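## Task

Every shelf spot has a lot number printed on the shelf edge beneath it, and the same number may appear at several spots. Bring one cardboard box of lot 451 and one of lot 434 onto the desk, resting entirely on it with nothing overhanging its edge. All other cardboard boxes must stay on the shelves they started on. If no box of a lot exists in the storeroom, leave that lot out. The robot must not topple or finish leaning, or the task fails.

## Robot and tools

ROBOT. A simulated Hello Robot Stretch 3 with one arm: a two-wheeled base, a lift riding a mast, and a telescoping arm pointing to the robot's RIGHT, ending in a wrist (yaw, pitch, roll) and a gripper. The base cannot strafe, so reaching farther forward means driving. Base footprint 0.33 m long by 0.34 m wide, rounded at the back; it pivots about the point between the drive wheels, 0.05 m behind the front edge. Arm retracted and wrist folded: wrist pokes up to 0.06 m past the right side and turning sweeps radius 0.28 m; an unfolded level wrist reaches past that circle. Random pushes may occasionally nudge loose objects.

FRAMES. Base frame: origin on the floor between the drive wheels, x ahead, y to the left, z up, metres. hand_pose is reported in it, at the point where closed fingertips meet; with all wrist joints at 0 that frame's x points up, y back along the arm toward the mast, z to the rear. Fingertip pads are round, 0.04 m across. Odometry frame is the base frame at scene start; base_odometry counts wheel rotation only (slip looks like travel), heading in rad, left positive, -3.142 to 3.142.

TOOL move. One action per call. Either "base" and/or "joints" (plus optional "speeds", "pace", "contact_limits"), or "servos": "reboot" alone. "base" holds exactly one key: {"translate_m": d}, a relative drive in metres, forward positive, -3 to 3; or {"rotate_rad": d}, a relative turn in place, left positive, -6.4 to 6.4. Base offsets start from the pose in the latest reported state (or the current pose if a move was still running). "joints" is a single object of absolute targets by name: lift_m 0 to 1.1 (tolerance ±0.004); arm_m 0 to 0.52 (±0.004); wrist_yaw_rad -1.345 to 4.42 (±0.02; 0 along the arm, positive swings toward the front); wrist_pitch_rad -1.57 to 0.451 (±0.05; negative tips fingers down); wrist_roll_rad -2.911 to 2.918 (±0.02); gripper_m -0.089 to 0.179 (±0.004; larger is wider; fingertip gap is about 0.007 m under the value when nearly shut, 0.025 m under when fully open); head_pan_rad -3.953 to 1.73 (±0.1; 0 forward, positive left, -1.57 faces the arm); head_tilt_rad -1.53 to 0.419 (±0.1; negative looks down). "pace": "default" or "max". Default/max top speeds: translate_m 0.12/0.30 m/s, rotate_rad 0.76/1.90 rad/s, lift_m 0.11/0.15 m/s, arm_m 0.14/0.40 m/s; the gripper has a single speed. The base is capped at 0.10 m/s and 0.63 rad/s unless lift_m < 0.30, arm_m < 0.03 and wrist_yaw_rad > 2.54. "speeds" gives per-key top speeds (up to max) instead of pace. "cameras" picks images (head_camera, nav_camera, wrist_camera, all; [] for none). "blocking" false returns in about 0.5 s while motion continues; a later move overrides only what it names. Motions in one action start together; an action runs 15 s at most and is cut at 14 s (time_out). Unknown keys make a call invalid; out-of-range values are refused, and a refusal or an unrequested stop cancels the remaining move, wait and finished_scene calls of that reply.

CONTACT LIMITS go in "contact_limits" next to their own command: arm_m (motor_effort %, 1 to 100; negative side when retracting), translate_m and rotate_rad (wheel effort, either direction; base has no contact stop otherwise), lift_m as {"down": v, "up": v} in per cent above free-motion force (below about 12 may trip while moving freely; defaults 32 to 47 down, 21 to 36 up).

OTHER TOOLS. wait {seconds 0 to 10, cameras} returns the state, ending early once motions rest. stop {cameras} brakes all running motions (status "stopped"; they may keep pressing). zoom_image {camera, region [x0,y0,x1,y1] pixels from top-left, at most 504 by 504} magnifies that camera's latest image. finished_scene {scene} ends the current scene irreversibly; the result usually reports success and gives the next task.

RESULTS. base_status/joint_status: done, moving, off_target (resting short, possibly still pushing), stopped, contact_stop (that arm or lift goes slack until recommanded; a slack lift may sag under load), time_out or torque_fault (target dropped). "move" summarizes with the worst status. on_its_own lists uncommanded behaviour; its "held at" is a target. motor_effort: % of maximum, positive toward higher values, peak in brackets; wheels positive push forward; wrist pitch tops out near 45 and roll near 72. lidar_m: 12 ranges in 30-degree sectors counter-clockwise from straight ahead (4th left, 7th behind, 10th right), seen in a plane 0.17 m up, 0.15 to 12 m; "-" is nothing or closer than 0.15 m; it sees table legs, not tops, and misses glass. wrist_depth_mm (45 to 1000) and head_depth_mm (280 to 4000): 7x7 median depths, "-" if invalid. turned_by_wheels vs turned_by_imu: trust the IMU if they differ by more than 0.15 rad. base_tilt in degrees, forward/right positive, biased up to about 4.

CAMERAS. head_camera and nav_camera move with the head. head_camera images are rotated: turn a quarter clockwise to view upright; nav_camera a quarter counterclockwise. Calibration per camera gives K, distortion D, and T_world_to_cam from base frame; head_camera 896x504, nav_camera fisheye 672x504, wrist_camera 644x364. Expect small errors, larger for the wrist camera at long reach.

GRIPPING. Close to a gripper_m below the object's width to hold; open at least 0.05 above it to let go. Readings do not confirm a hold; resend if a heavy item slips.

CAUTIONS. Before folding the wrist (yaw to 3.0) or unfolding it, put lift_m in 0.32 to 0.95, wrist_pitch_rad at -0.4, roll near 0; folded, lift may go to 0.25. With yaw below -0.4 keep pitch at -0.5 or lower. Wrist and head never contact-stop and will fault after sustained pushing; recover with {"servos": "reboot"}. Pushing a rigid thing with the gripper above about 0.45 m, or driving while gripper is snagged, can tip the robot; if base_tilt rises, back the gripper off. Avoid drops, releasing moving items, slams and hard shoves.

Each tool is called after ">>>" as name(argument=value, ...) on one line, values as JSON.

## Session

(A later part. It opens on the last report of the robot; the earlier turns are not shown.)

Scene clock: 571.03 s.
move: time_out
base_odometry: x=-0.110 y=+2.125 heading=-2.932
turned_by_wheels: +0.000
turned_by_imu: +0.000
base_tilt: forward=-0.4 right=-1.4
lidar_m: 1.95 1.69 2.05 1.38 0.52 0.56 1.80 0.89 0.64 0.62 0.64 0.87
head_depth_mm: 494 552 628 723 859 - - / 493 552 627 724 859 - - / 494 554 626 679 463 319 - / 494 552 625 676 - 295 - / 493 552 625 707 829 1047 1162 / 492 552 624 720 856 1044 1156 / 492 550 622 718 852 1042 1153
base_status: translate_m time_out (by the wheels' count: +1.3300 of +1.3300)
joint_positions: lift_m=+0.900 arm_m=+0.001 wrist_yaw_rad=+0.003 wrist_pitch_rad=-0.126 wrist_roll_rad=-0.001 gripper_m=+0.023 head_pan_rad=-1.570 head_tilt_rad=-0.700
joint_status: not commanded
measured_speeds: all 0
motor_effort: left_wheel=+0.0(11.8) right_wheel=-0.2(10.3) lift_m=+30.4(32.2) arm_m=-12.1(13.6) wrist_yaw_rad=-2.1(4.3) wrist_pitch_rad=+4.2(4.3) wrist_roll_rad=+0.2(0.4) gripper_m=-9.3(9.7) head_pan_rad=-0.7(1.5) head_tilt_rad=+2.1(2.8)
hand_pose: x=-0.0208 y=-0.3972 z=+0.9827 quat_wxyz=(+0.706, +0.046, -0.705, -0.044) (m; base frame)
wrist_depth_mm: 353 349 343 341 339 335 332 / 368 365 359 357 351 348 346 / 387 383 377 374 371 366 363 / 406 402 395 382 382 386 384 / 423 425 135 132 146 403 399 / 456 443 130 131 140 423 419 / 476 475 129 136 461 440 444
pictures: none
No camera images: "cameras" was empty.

>>> move(base={"translate_m":0.53}, cameras=[])

>>> move(base={"rotate_rad":1.596}, joints={"head_pan_rad":-1.57,"head_tilt_rad":-0.5}, cameras=["nav_camera","head_camera"])

Scene clock: 584.63 s.
move: done
base_odometry: x=-0.629 y=+2.015 heading=-2.931
turned_by_wheels: +0.000
turned_by_imu: +0.000
base_tilt: forward=-0.4 right=-1.2
lidar_m: 1.43 1.26 1.60 3.46 1.23 0.95 2.32 0.88 0.64 0.61 0.64 0.86
head_depth_mm: 491 546 621 719 852 - - / 490 546 621 715 851 - - / 488 546 620 671 462 319 - / 489 546 620 669 - 295 - / 487 545 619 699 847 1034 1162 / 488 544 618 712 843 1035 1159 / 488 546 617 712 843 1030 1150
base_status: done
joint_positions: lift_m=+0.900 arm_m=+0.001 wrist_yaw_rad=+0.003 wrist_pitch_rad=-0.126 wrist_roll_rad=-0.001 gripper_m=+0.023 head_pan_rad=-1.570 head_tilt_rad=-0.700
joint_status: not commanded
measured_speeds: all 0
motor_effort: left_wheel=+8.6(11.7) right_wheel=+1.5(12.0) lift_m=+30.5(31.0) arm_m=-12.1(12.7) wrist_yaw_rad=-2.6(4.3) wrist_pitch_rad=+4.3(4.4) wrist_roll_rad=+0.3(0.4) gripper_m=-9.3(9.7) head_pan_rad=-1.2(2.1) head_tilt_rad=+2.8(4.2)
hand_pose: x=-0.0208 y=-0.3972 z=+0.9827 quat_wxyz=(+0.706, +0.046, -0.705, -0.044) (m; base frame)
wrist_depth_mm: 346 341 337 335 332 329 327 / 362 357 356 350 347 345 340 / 381 377 372 371 365 360 356 / 401 393 390 379 377 378 376 / 423 416 135 132 146 397 392 / 444 438 129 131 140 413 413 / 472 461 129 136 451 431 438
pictures: none
No camera images: "cameras" was empty.

Scene clock: 588.27 s.
move: done
base_odometry: x=-0.629 y=+2.015 heading=-1.336
turned_by_wheels: +1.596
turned_by_imu: +1.570
base_tilt: forward=-0.3 right=-1.2
lidar_m: 3.31 1.22 0.95 2.32 0.87 0.64 0.61 0.64 0.87 1.43 1.26 1.77
head_depth_mm: 1183 1286 1390 1508 1620 1523 - / 1177 1274 1392 1530 1686 1619 1432 / 1183 1271 1386 1527 1639 440 327 / 1183 1278 1393 1526 1621 414 - / 1175 1279 1387 1528 1656 1543 1287 / 1175 1277 1397 1523 1690 1575 1298 / 1176 1268 1387 1524 1687 1576 1281
base_status: done
joint_positions: lift_m=+0.900 arm_m=+0.001 wrist_yaw_rad=+0.002 wrist_pitch_rad=-0.126 wrist_roll_rad=-0.001 gripper_m=+0.023 head_pan_rad=-1.570 head_tilt_rad=-0.499
joint_status: all done
measured_speeds: all 0
motor_effort: left_wheel=-9.7(13.2) right_wheel=+9.2(12.1) lift_m=+30.0(30.7) arm_m=-13.2(13.5) wrist_yaw_rad=-2.6(4.4) wrist_pitch_rad=+4.3(4.4) wrist_roll_rad=+0.3(0.3) gripper_m=-9.0(9.6) head_pan_rad=-2.2(2.8) head_tilt_rad=-4.5(6.0)
hand_pose: x=-0.0209 y=-0.3972 z=+0.9827 quat_wxyz=(+0.706, +0.045, -0.705, -0.044) (m; base frame)
wrist_depth_mm: - - - - - - - / - - - - - - - / - - - - - - - / - - - - - - - / - - 133 132 146 - - / - - 130 131 140 - - / - - 126 138 - - -
pictures: head_camera (sideways), nav_camera (sideways)
camera_calibration:
head_camera: T_world_to_cam=[[-0.0466428, 0.431713, -0.900804, 1.18791], [0.997509, -0.0276414, -0.0648973, 0.0779958], [-0.0529165, -0.901587, -0.429348, 0.514677], [0, 0, 0, 1]] pos_world=[0.0048411, -0.0466552, 1.29612]
nav_camera: T_world_to_cam=[[0.0173999, -0.455502, 0.890065, -1.11529], [-0.999789, -0.0176269, 0.0105242, 0.0426136], [0.0108953, -0.89006, -0.455713, 0.546228], [0, 0, 0, 1]] pos_world=[0.0560594, -0.0210919, 1.24116]

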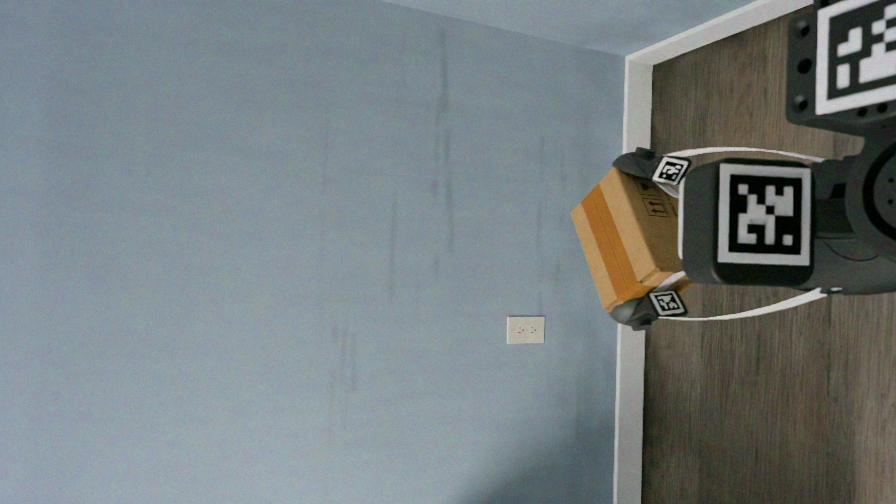

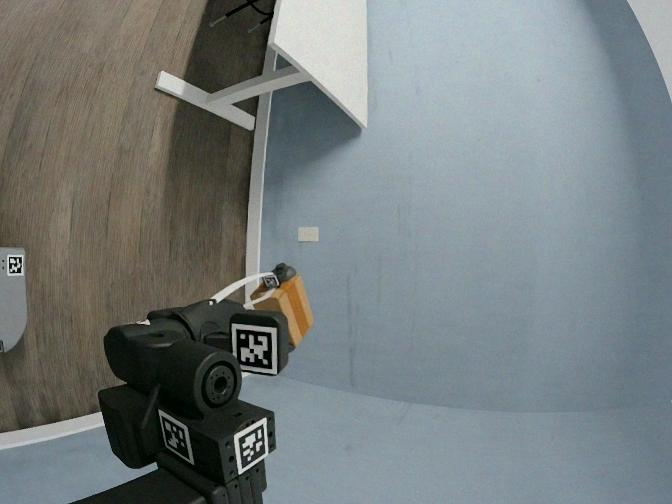

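>>> move(base={"translate_m":0.88}, joints={"arm_m":0.001}, cameras=["head_camera","wrist_camera"])

>>> move(joints={"arm_m":0.42}, cameras=["wrist_camera"])

>>> move(joints={"lift_m":0.74}, cameras=["wrist_camera","head_camera"])

Scene clock: 610.37 s.
move: done
base_odometry: x=-0.424 y=+1.159 heading=-1.336
turned_by_wheels: +0.000
turned_by_imu: +0.000
base_tilt: forward=-0.2 right=-1.2
lidar_m: 2.79 1.21 0.89 0.85 0.89 1.54 1.49 1.54 1.48 0.98 1.01 1.51
head_depth_mm: 1183 1286 1396 1539 1701 1627 - / 1179 1280 1397 1532 1673 1577 1423 / 1182 1281 1400 1470 938 439 1278 / 1182 1274 1394 1330 931 413 - / 1181 1279 1384 1314 926 1494 1296 / 1179 1275 1389 1310 920 1499 1290 / 1180 1274 1381 1293 916 1527 1285
base_status: done
joint_positions: lift_m=+0.900 arm_m=+0.001 wrist_yaw_rad=+0.002 wrist_pitch_rad=-0.126 wrist_roll_rad=-0.001 gripper_m=+0.023 head_pan_rad=-1.570 head_tilt_rad=-0.500
joint_status: all done
measured_speeds: all 0
motor_effort: left_wheel=+0.4(9.1) right_wheel=+10.4(13.8) lift_m=+28.8(30.3) arm_m=-10.1(12.6) wrist_yaw_rad=-3.1(4.2) wrist_pitch_rad=+4.2(4.3) wrist_roll_rad=-0.2(0.4) gripper_m=-9.1(9.7) head_pan_rad=-2.4(3.1) head_tilt_rad=-4.1(5.4)
hand_pose: x=-0.0209 y=-0.3972 z=+0.9827 quat_wxyz=(+0.706, +0.045, -0.705, -0.044) (m; base frame)
wrist_depth_mm: - - - - - - - / - - - - - - - / - - - - - - - / - - - - - - - / - - 133 132 146 - - / - - 130 131 140 - - / - - 126 136 - - -
pictures: head_camera (sideways), wrist_camera
camera_calibration:
head_camera: T_world_to_cam=[[-0.0466602, 0.432318, -0.900513, 1.18756], [0.997508, -0.02759, -0.0649314, 0.0780424], [-0.0529161, -0.901299, -0.429953, 0.515477], [0, 0, 0, 1]] pos_world=[0.00484105, -0.0466526, 1.29612]
wrist_camera: T_world_to_cam=[[-0.998893, -0.0451098, -0.0133225, -0.0190355], [-0.0018969, 0.321645, -0.946858, 1.09072], [0.0469977, -0.945785, -0.321375, 0.107313], [0, 0, 0, 1]] pos_world=[-0.0219889, -0.250187, 1.06699]

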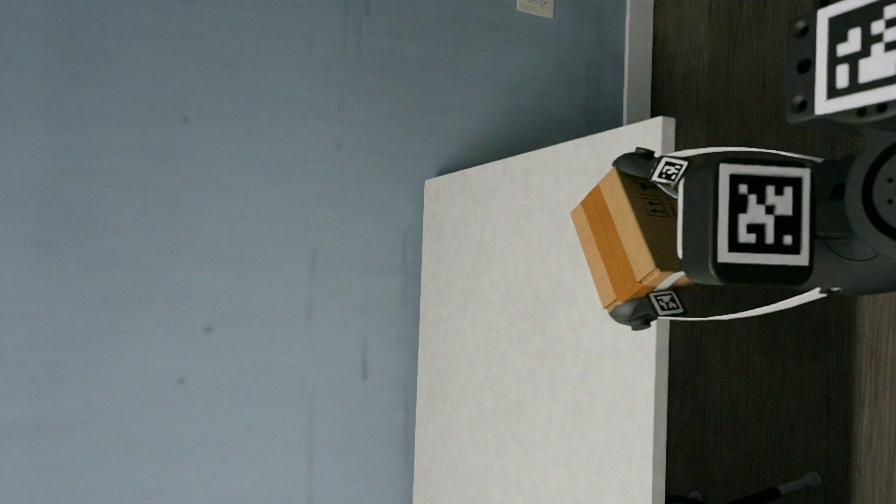

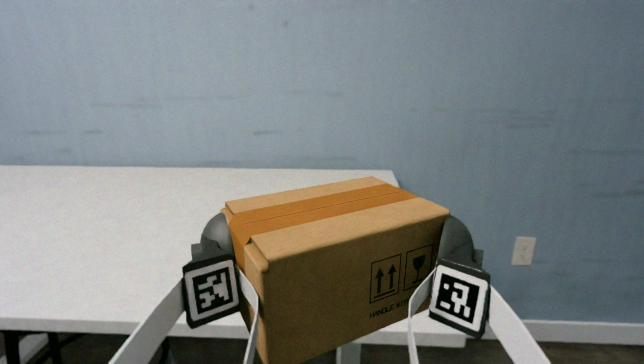

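Scene clock: 614.63 s.
move: done
base_odometry: x=-0.424 y=+1.159 heading=-1.336
turned_by_wheels: +0.000
turned_by_imu: +0.000
base_tilt: forward=-0.3 right=-1.1
lidar_m: 2.78 1.21 0.89 0.86 0.89 1.54 1.48 1.54 1.48 0.98 1.01 1.51
head_depth_mm: 1184 1272 1387 1521 314 - 1287 / 1181 1272 1396 436 342 1562 1316 / 1185 1268 1378 536 942 1512 1304 / 1182 1275 1391 562 931 1324 1276 / 1177 1281 1391 1323 928 1501 1291 / 1178 1274 1384 1296 916 1492 1296 / 1180 1279 1390 1286 915 1524 1285
base_status: not commanded
joint_positions: lift_m=+0.900 arm_m=+0.420 wrist_yaw_rad=+0.002 wrist_pitch_rad=-0.126 wrist_roll_rad=-0.001 gripper_m=+0.023 head_pan_rad=-1.570 head_tilt_rad=-0.500
joint_status: all done
measured_speeds: all 0
motor_effort: left_wheel=+0.7(1.1) right_wheel=+9.8(11.1) lift_m=+28.3(29.2) arm_m=+12.3(15.2) wrist_yaw_rad=-3.4(3.9) wrist_pitch_rad=+4.3(4.4) wrist_roll_rad=+0.1(0.5) gripper_m=-9.1(9.7) head_pan_rad=-2.3(3.1) head_tilt_rad=-3.8(5.1)
hand_pose: x=-0.0209 y=-0.8162 z=+0.9827 quat_wxyz=(+0.706, +0.045, -0.705, -0.044) (m; base frame)
wrist_depth_mm: - - - - - - - / - - - - - - - / - - - - - - - / - - - 174 - - - / - - 134 132 145 - - / - - 129 131 140 - - / - - 123 136 - 107 -
pictures: wrist_camera
camera_calibration:
wrist_camera: T_world_to_cam=[[-0.998893, -0.0451085, -0.013322, -0.0379361], [-0.0019014, 0.321735, -0.946828, 1.22551], [0.0469961, -0.945755, -0.321465, -0.288854], [0, 0, 0, 1]] pos_world=[-0.0219889, -0.669187, 1.06699]

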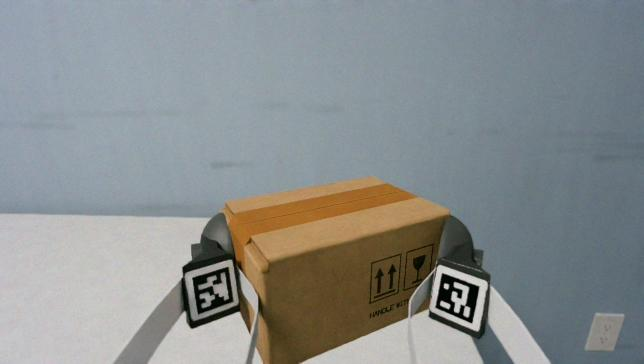

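Scene clock: 616.93 s.
move: done
base_odometry: x=-0.424 y=+1.159 heading=-1.336
turned_by_wheels: +0.000
turned_by_imu: +0.000
base_tilt: forward=-0.3 right=-1.1
lidar_m: 2.79 1.21 0.89 0.86 0.89 1.54 1.49 1.54 1.48 0.98 1.01 1.52
head_depth_mm: 1183 1282 1389 1524 1683 1637 1295 / 1185 1282 1401 1532 1671 431 357 / 1183 1284 1389 1475 600 1472 1310 / 1184 1278 1395 1327 628 1332 1275 / 1182 1276 1391 1320 922 1488 1303 / 1180 1273 1381 1300 919 1488 1293 / 1180 1267 1390 1300 912 1524 1288
base_status: not commanded
joint_positions: lift_m=+0.740 arm_m=+0.420 wrist_yaw_rad=+0.002 wrist_pitch_rad=-0.126 wrist_roll_rad=-0.001 gripper_m=+0.023 head_pan_rad=-1.570 head_tilt_rad=-0.500
joint_status: all done
measured_speeds: all 0
motor_effort: left_wheel=+0.5(1.0) right_wheel=+9.9(11.0) lift_m=+24.0(27.8) arm_m=+8.7(12.7) wrist_yaw_rad=-2.4(3.9) wrist_pitch_rad=+4.3(4.4) wrist_roll_rad=-0.1(0.4) gripper_m=-8.6(9.7) head_pan_rad=-2.8(3.3) head_tilt_rad=-3.9(5.0)
hand_pose: x=-0.0209 y=-0.8162 z=+0.8226 quat_wxyz=(+0.706, +0.046, -0.705, -0.044) (m; base frame)
wrist_depth_mm: - - - - - - - / - - - - - - - / - - - - - - - / - - - 174 - - - / - - 134 132 145 - - / - - 129 131 140 - - / - - 123 135 - 107 -
pictures: head_camera (sideways), wrist_camera
camera_calibration:
head_camera: T_world_to_cam=[[-0.0466602, 0.432318, -0.900513, 1.18756], [0.997508, -0.02759, -0.0649314, 0.0780424], [-0.0529161, -0.901299, -0.429953, 0.515477], [0, 0, 0, 1]] pos_world=[0.00484105, -0.0466526, 1.29612]
wrist_camera: T_world_to_cam=[[-0.998893, -0.0451056, -0.0133368, -0.0400524], [-0.00189693, 0.321945, -0.946757, 1.0741], [0.0469977, -0.945683, -0.321674, -0.340051], [0, 0, 0, 1]] pos_world=[-0.0219889, -0.669187, 0.906987]

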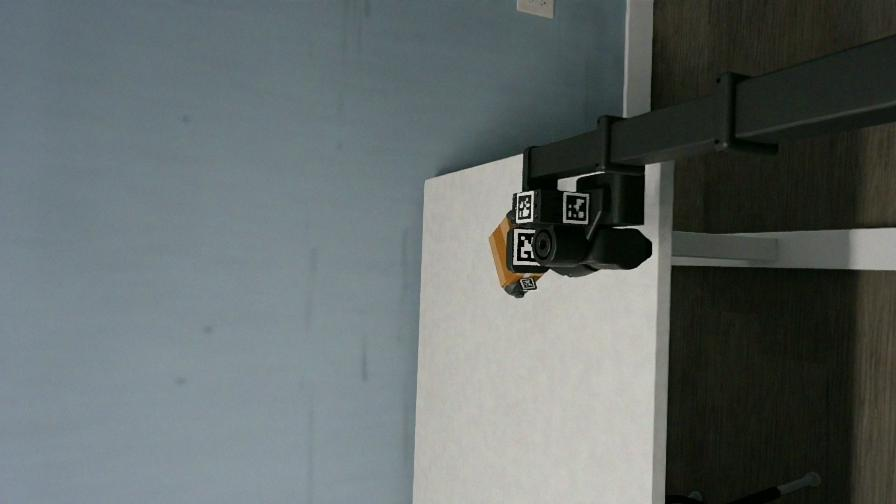

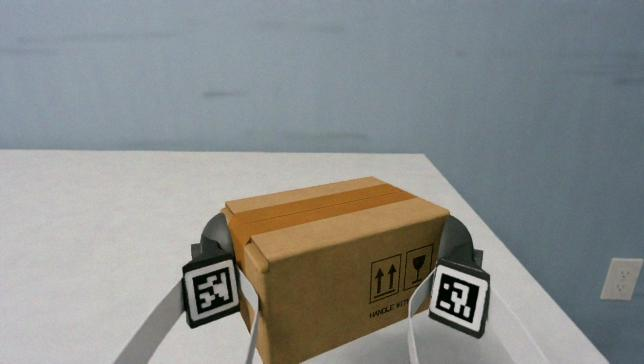

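>>> move(joints={"lift_m":0.62}, speeds={"lift_m":0.03}, contact_limits={"lift_m":{"down":13}}, cameras=["wrist_camera"])

Scene clock: 646.43 s.
move: contact_stop
base_odometry: x=-0.424 y=+1.159 heading=-1.336
turned_by_wheels: +0.000
turned_by_imu: +0.000
base_tilt: forward=-0.3 right=-1.1
lidar_m: 2.79 1.21 0.89 0.85 0.89 1.54 1.49 1.54 1.48 0.98 1.01 1.52
head_depth_mm: 1183 1277 1390 1536 1694 1630 1324 / 1181 1277 1387 1526 1670 1560 438 / 1185 1274 1392 1470 939 630 1277 / 1185 1279 1385 1324 828 1305 1277 / 1181 1276 1385 1317 923 1502 1300 / 1182 1275 1388 1308 918 1486 1293 / 1186 1279 1381 1291 910 1520 1290
base_status: not commanded
joint_positions: lift_m=+0.659 arm_m=+0.420 wrist_yaw_rad=+0.002 wrist_pitch_rad=-0.087 wrist_roll_rad=-0.001 gripper_m=+0.023 head_pan_rad=-1.570 head_tilt_rad=-0.500
joint_status: lift_m contact_stop (moved -0.081 of -0.120)
measured_speeds: translate_m=+0.000 rotate_rad=+0.000 lift_m=+0.002 arm_m=+0.000 wrist_yaw_rad=+0.000 wrist_pitch_rad=-0.024 wrist_roll_rad=+0.000 head_pan_rad=+0.000 head_tilt_rad=+0.000
on_its_own: lift_m is slack since a contact_stop (your +0.620 is given up)
motor_effort: left_wheel=+0.4(1.0) right_wheel=+6.0(10.8) lift_m=+25.2(27.1) arm_m=-3.7(3.9) wrist_yaw_rad=-2.4(4.1) wrist_pitch_rad=-2.8(8.8) wrist_roll_rad=+0.2(0.3) gripper_m=-8.9(9.6) head_pan_rad=-2.9(3.8) head_tilt_rad=-3.6(4.4)
contact_limits: lift_m down 13 (down: maximum 72; up: maximum 65)
hand_pose: x=-0.0209 y=-0.8182 z=+0.7513 quat_wxyz=(+0.707, +0.032, -0.706, -0.030) (m; base frame)
wrist_depth_mm: - - - - - - - / - - - - - - - / - - - - - - - / - - - 174 - - - / - - 133 132 145 - - / - - 129 131 140 - - / - - 124 136 - 107 -
pictures: wrist_camera
camera_calibration:
wrist_camera: T_world_to_cam=[[-0.998893, -0.0455651, -0.011652, -0.042735], [-0.00179934, 0.284594, -0.958646, 0.985609], [0.0469969, -0.957565, -0.284361, -0.402692], [0, 0, 0, 1]] pos_world=[-0.021989, -0.668049, 0.829843]

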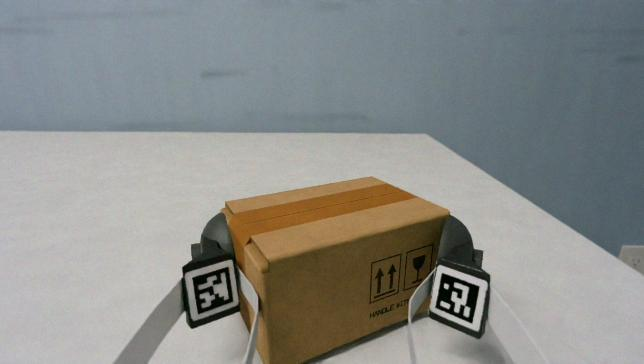

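>>> move(joints={"lift_m":0.662}, cameras=[])

>>> move(joints={"gripper_m":0.179}, cameras=[])

>>> move(joints={"arm_m":0.25})

Scene clock: 654.00 s.
move: done
base_odometry: x=-0.424 y=+1.159 heading=-1.336
turned_by_wheels: +0.000
turned_by_imu: +0.000
base_tilt: forward=-0.2 right=-1.2
lidar_m: 2.78 1.21 0.89 0.86 0.89 1.54 1.49 1.54 1.48 0.98 1.01 1.52
head_depth_mm: 1182 1281 1389 1535 1708 1631 1333 / 1188 1280 1384 1530 1662 1572 439 / 1183 1279 1388 1464 939 632 1270 / 1179 1279 1402 1329 824 1307 1274 / 1181 1269 1387 1322 921 1503 1298 / 1179 1284 1382 1305 919 1483 1296 / 1180 1269 1382 1289 912 1516 1286
base_status: not commanded
joint_positions: lift_m=+0.662 arm_m=+0.420 wrist_yaw_rad=+0.002 wrist_pitch_rad=-0.110 wrist_roll_rad=-0.001 gripper_m=+0.023 head_pan_rad=-1.570 head_tilt_rad=-0.500
joint_status: all done
measured_speeds: all 0
motor_effort: left_wheel=+0.6(0.9) right_wheel=+5.6(6.1) lift_m=+30.7(30.7) arm_m=-11.4(11.4) wrist_yaw_rad=-3.1(3.5) wrist_pitch_rad=+1.4(2.2) wrist_roll_rad=+0.1(0.3) gripper_m=-8.7(9.3) head_pan_rad=-3.0(3.3) head_tilt_rad=-3.3(3.9)
hand_pose: x=-0.0209 y=-0.8170 z=+0.7488 quat_wxyz=(+0.707, +0.040, -0.705, -0.038) (m; base frame)
wrist_depth_mm: - - - - - - - / - - - - - - - / - - - - - - - / - - - 174 - - - / - - 134 132 144 - - / - - 129 131 140 - - / - - 123 134 - 107 -
pictures: none
No camera images: "cameras" was empty.

Scene clock: 656.10 s.
move: done
base_odometry: x=-0.424 y=+1.159 heading=-1.336
turned_by_wheels: +0.000
turned_by_imu: +0.000
base_tilt: forward=-0.4 right=-1.3
lidar_m: 2.78 1.21 0.89 0.85 0.89 1.54 1.49 1.54 1.48 0.97 1.01 1.52
head_depth_mm: 1185 1276 1392 1518 1700 1633 1324 / 1176 1278 1395 1524 1671 1567 438 / 1181 1277 1395 1458 906 630 1274 / 1180 1279 1384 1334 857 1307 1278 / 1182 1279 1391 1321 900 1485 1304 / 1181 1271 1387 1310 920 1488 1286 / 1185 1273 1388 1290 915 1532 1274
base_status: not commanded
joint_positions: lift_m=+0.662 arm_m=+0.420 wrist_yaw_rad=+0.002 wrist_pitch_rad=-0.112 wrist_roll_rad=-0.001 gripper_m=+0.179 head_pan_rad=-1.570 head_tilt_rad=-0.500
joint_status: all done
measured_speeds: all 0
motor_effort: left_wheel=+0.4(1.0) right_wheel=+5.3(6.6) lift_m=+24.9(30.9) arm_m=-13.4(13.4) wrist_yaw_rad=-2.2(4.1) wrist_pitch_rad=+1.7(1.9) wrist_roll_rad=-0.2(0.5) gripper_m=+0.4(82.9) head_pan_rad=-3.1(3.8) head_tilt_rad=-3.4(4.0)
hand_pose: x=-0.0209 y=-0.8169 z=+0.7482 quat_wxyz=(+0.707, +0.041, -0.705, -0.039) (m; base frame)
wrist_depth_mm: - - - - - - - / - - - - - - - / - - - - - - - / - - - 172 172 - - / - 143 137 133 148 - - / - 126 140 133 153 - - / - - - 136 - - 105
pictures: none
No camera images: "cameras" was empty.

Scene clock: 658.60 s.
move: done
base_odometry: x=-0.424 y=+1.159 heading=-1.336
turned_by_wheels: +0.000
turned_by_imu: +0.000
base_tilt: forward=-0.2 right=-1.2
lidar_m: 2.79 1.21 0.89 0.86 0.89 1.54 1.49 1.54 1.48 0.97 1.01 1.52
head_depth_mm: 1180 1276 1393 1535 1690 1639 1333 / 1191 1280 1385 1529 1671 1565 436 / 1184 1280 1385 1471 942 698 484 / 1184 1281 1387 1340 898 584 517 / 1179 1270 1388 1320 925 1487 1299 / 1181 1275 1392 1306 919 1494 1296 / 1173 1281 1381 1288 913 1523 1285
base_status: not commanded
joint_positions: lift_m=+0.662 arm_m=+0.250 wrist_yaw_rad=+0.002 wrist_pitch_rad=-0.115 wrist_roll_rad=-0.001 gripper_m=+0.179 head_pan_rad=-1.570 head_tilt_rad=-0.500
joint_status: all done
measured_speeds: all 0
motor_effort: left_wheel=+0.4(1.1) right_wheel=+5.9(6.6) lift_m=+23.4(24.6) arm_m=-13.0(14.2) wrist_yaw_rad=-2.4(4.2) wrist_pitch_rad=+2.4(2.4) wrist_roll_rad=+0.2(0.3) gripper_m=+0.7(1.1) head_pan_rad=-2.7(3.7) head_tilt_rad=-3.5(4.0)
hand_pose: x=-0.0209 y=-0.6468 z=+0.7474 quat_wxyz=(+0.706, +0.042, -0.705, -0.040) (m; base frame)
wrist_depth_mm: - - - - - - - / - - - - - - - / - - - 300 - - - / - - - 300 - - - / - 143 - - - - - / - 126 - - - - - / 117 - - - - - 105
pictures: head_camera (sideways), nav_camera (sideways), wrist_camera
camera_calibration:
head_camera: T_world_to_cam=[[-0.0465724, 0.432321, -0.900517, 1.18757], [0.997507, -0.0277193, -0.064896, 0.0779905], [-0.0530176, -0.901294, -0.429952, 0.515476], [0, 0, 0, 1]] pos_world=[0.00484103, -0.0466526, 1.29612]
nav_camera: T_world_to_cam=[[0.0173525, -0.456101, 0.889759, -1.11487], [-0.999791, -0.0175236, 0.0105156, 0.0426278], [0.0107956, -0.889756, -0.45631, 0.54707], [0, 0, 0, 1]] pos_world=[0.0560588, -0.0209895, 1.24116]
wrist_camera: T_world_to_cam=[[-0.998893, -0.0452477, -0.0128424, -0.0338761], [-0.00189602, 0.311555, -0.950226, 0.94424], [0.0469967, -0.94915, -0.311296, -0.214045], [0, 0, 0, 1]] pos_world=[-0.0219889, -0.498876, 0.830175]

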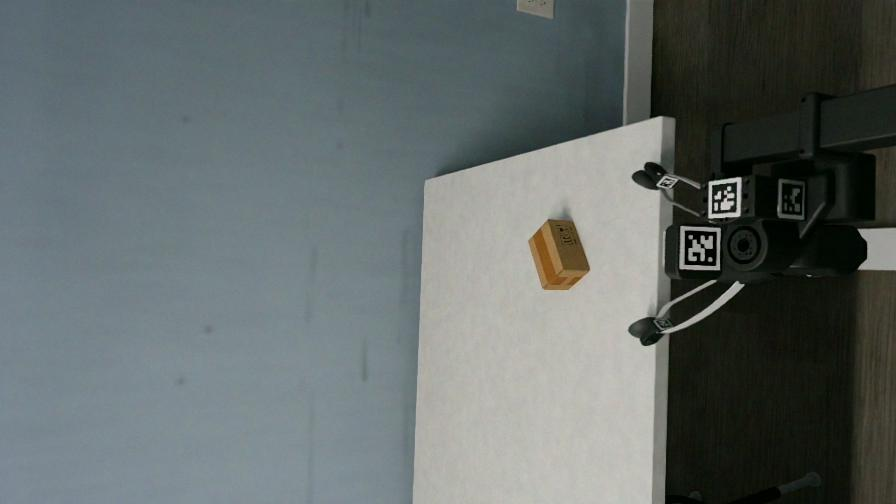

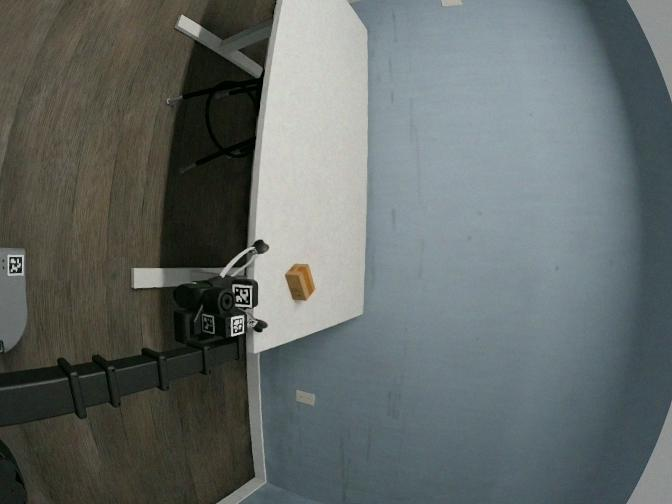

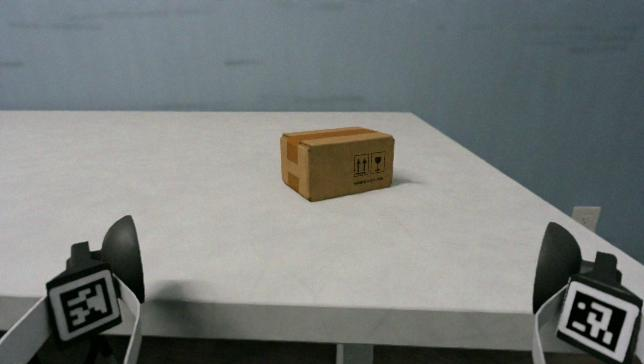

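>>> move(joints={"arm_m":0.05,"head_pan_rad":-0.9}, cameras=["head_camera","nav_camera"])

Scene clock: 668.80 s.
move: done
base_odometry: x=-0.424 y=+1.159 heading=-1.336
turned_by_wheels: +0.000
turned_by_imu: +0.000
base_tilt: forward=-0.2 right=-1.2
lidar_m: 2.78 1.21 0.89 0.86 0.89 1.54 1.49 1.54 1.48 0.98 1.01 1.52
head_depth_mm: 1226 1300 1382 1380 957 814 1319 / 1307 1392 1488 1356 947 1512 1320 / 1409 1502 1626 1348 942 1559 1320 / 1510 1623 1761 1333 1070 1598 1300 / 1635 1782 1893 1311 1829 1542 1303 / 1762 1928 2131 1303 1880 1570 1285 / 1953 2128 2378 1450 2029 1581 1286
base_status: not commanded
joint_positions: lift_m=+0.662 arm_m=+0.050 wrist_yaw_rad=+0.002 wrist_pitch_rad=-0.115 wrist_roll_rad=-0.001 gripper_m=+0.179 head_pan_rad=-0.898 head_tilt_rad=-0.500
joint_status: all done
measured_speeds: all 0
motor_effort: left_wheel=+0.3(1.0) right_wheel=+5.4(6.5) lift_m=+26.7(26.7) arm_m=-12.5(14.1) wrist_yaw_rad=-2.1(3.6) wrist_pitch_rad=+2.3(2.4) wrist_roll_rad=+0.1(0.5) gripper_m=+0.2(1.2) head_pan_rad=-3.5(5.7) head_tilt_rad=-2.6(3.7)
hand_pose: x=-0.0209 y=-0.4467 z=+0.7474 quat_wxyz=(+0.706, +0.042, -0.705, -0.040) (m; base frame)
wrist_depth_mm: - - - - - - - / - - - - - - - / - - - 499 - - - / - - - - - - - / - - - - - - - / 119 - - - - - - / 118 - - - - - 105
pictures: head_camera (sideways), nav_camera (sideways)
camera_calibration:
head_camera: T_world_to_cam=[[-0.305576, 0.309353, -0.900513, 1.18914], [0.797913, 0.599269, -0.0648934, 0.0792368], [0.519575, -0.738361, -0.429959, 0.512001], [0, 0, 0, 1]] pos_world=[0.0341249, -0.0373057, 1.29612]
nav_camera: T_world_to_cam=[[0.297489, -0.346129, 0.889772, -1.11661], [-0.771514, -0.636126, 0.0104915, 0.0412549], [0.562376, -0.689593, -0.456284, 0.543644], [0, 0, 0, 1]] pos_world=[0.0582769, 0.0146435, 1.24116]

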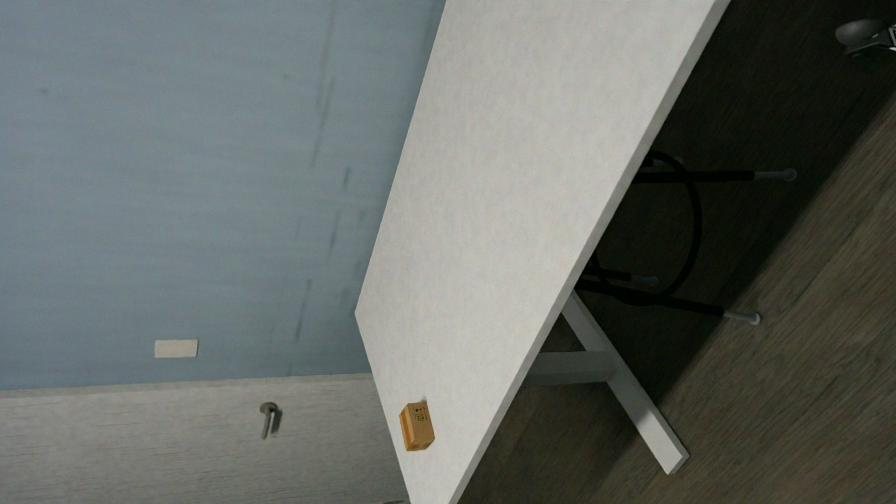

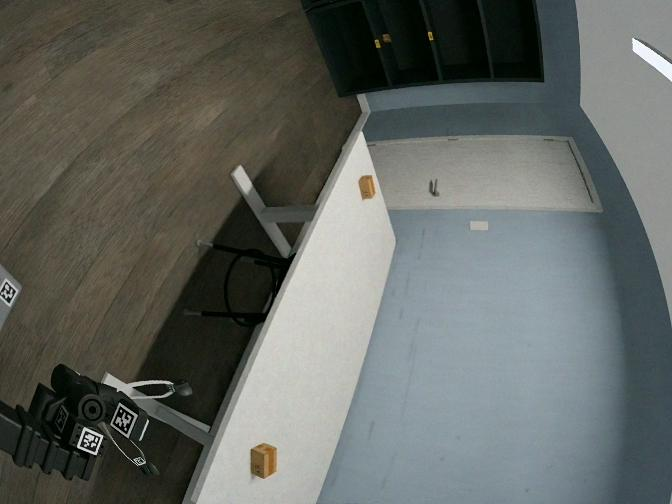

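Both present.

>>> finished_scene(scene=2)

The scene is finished: the task was done.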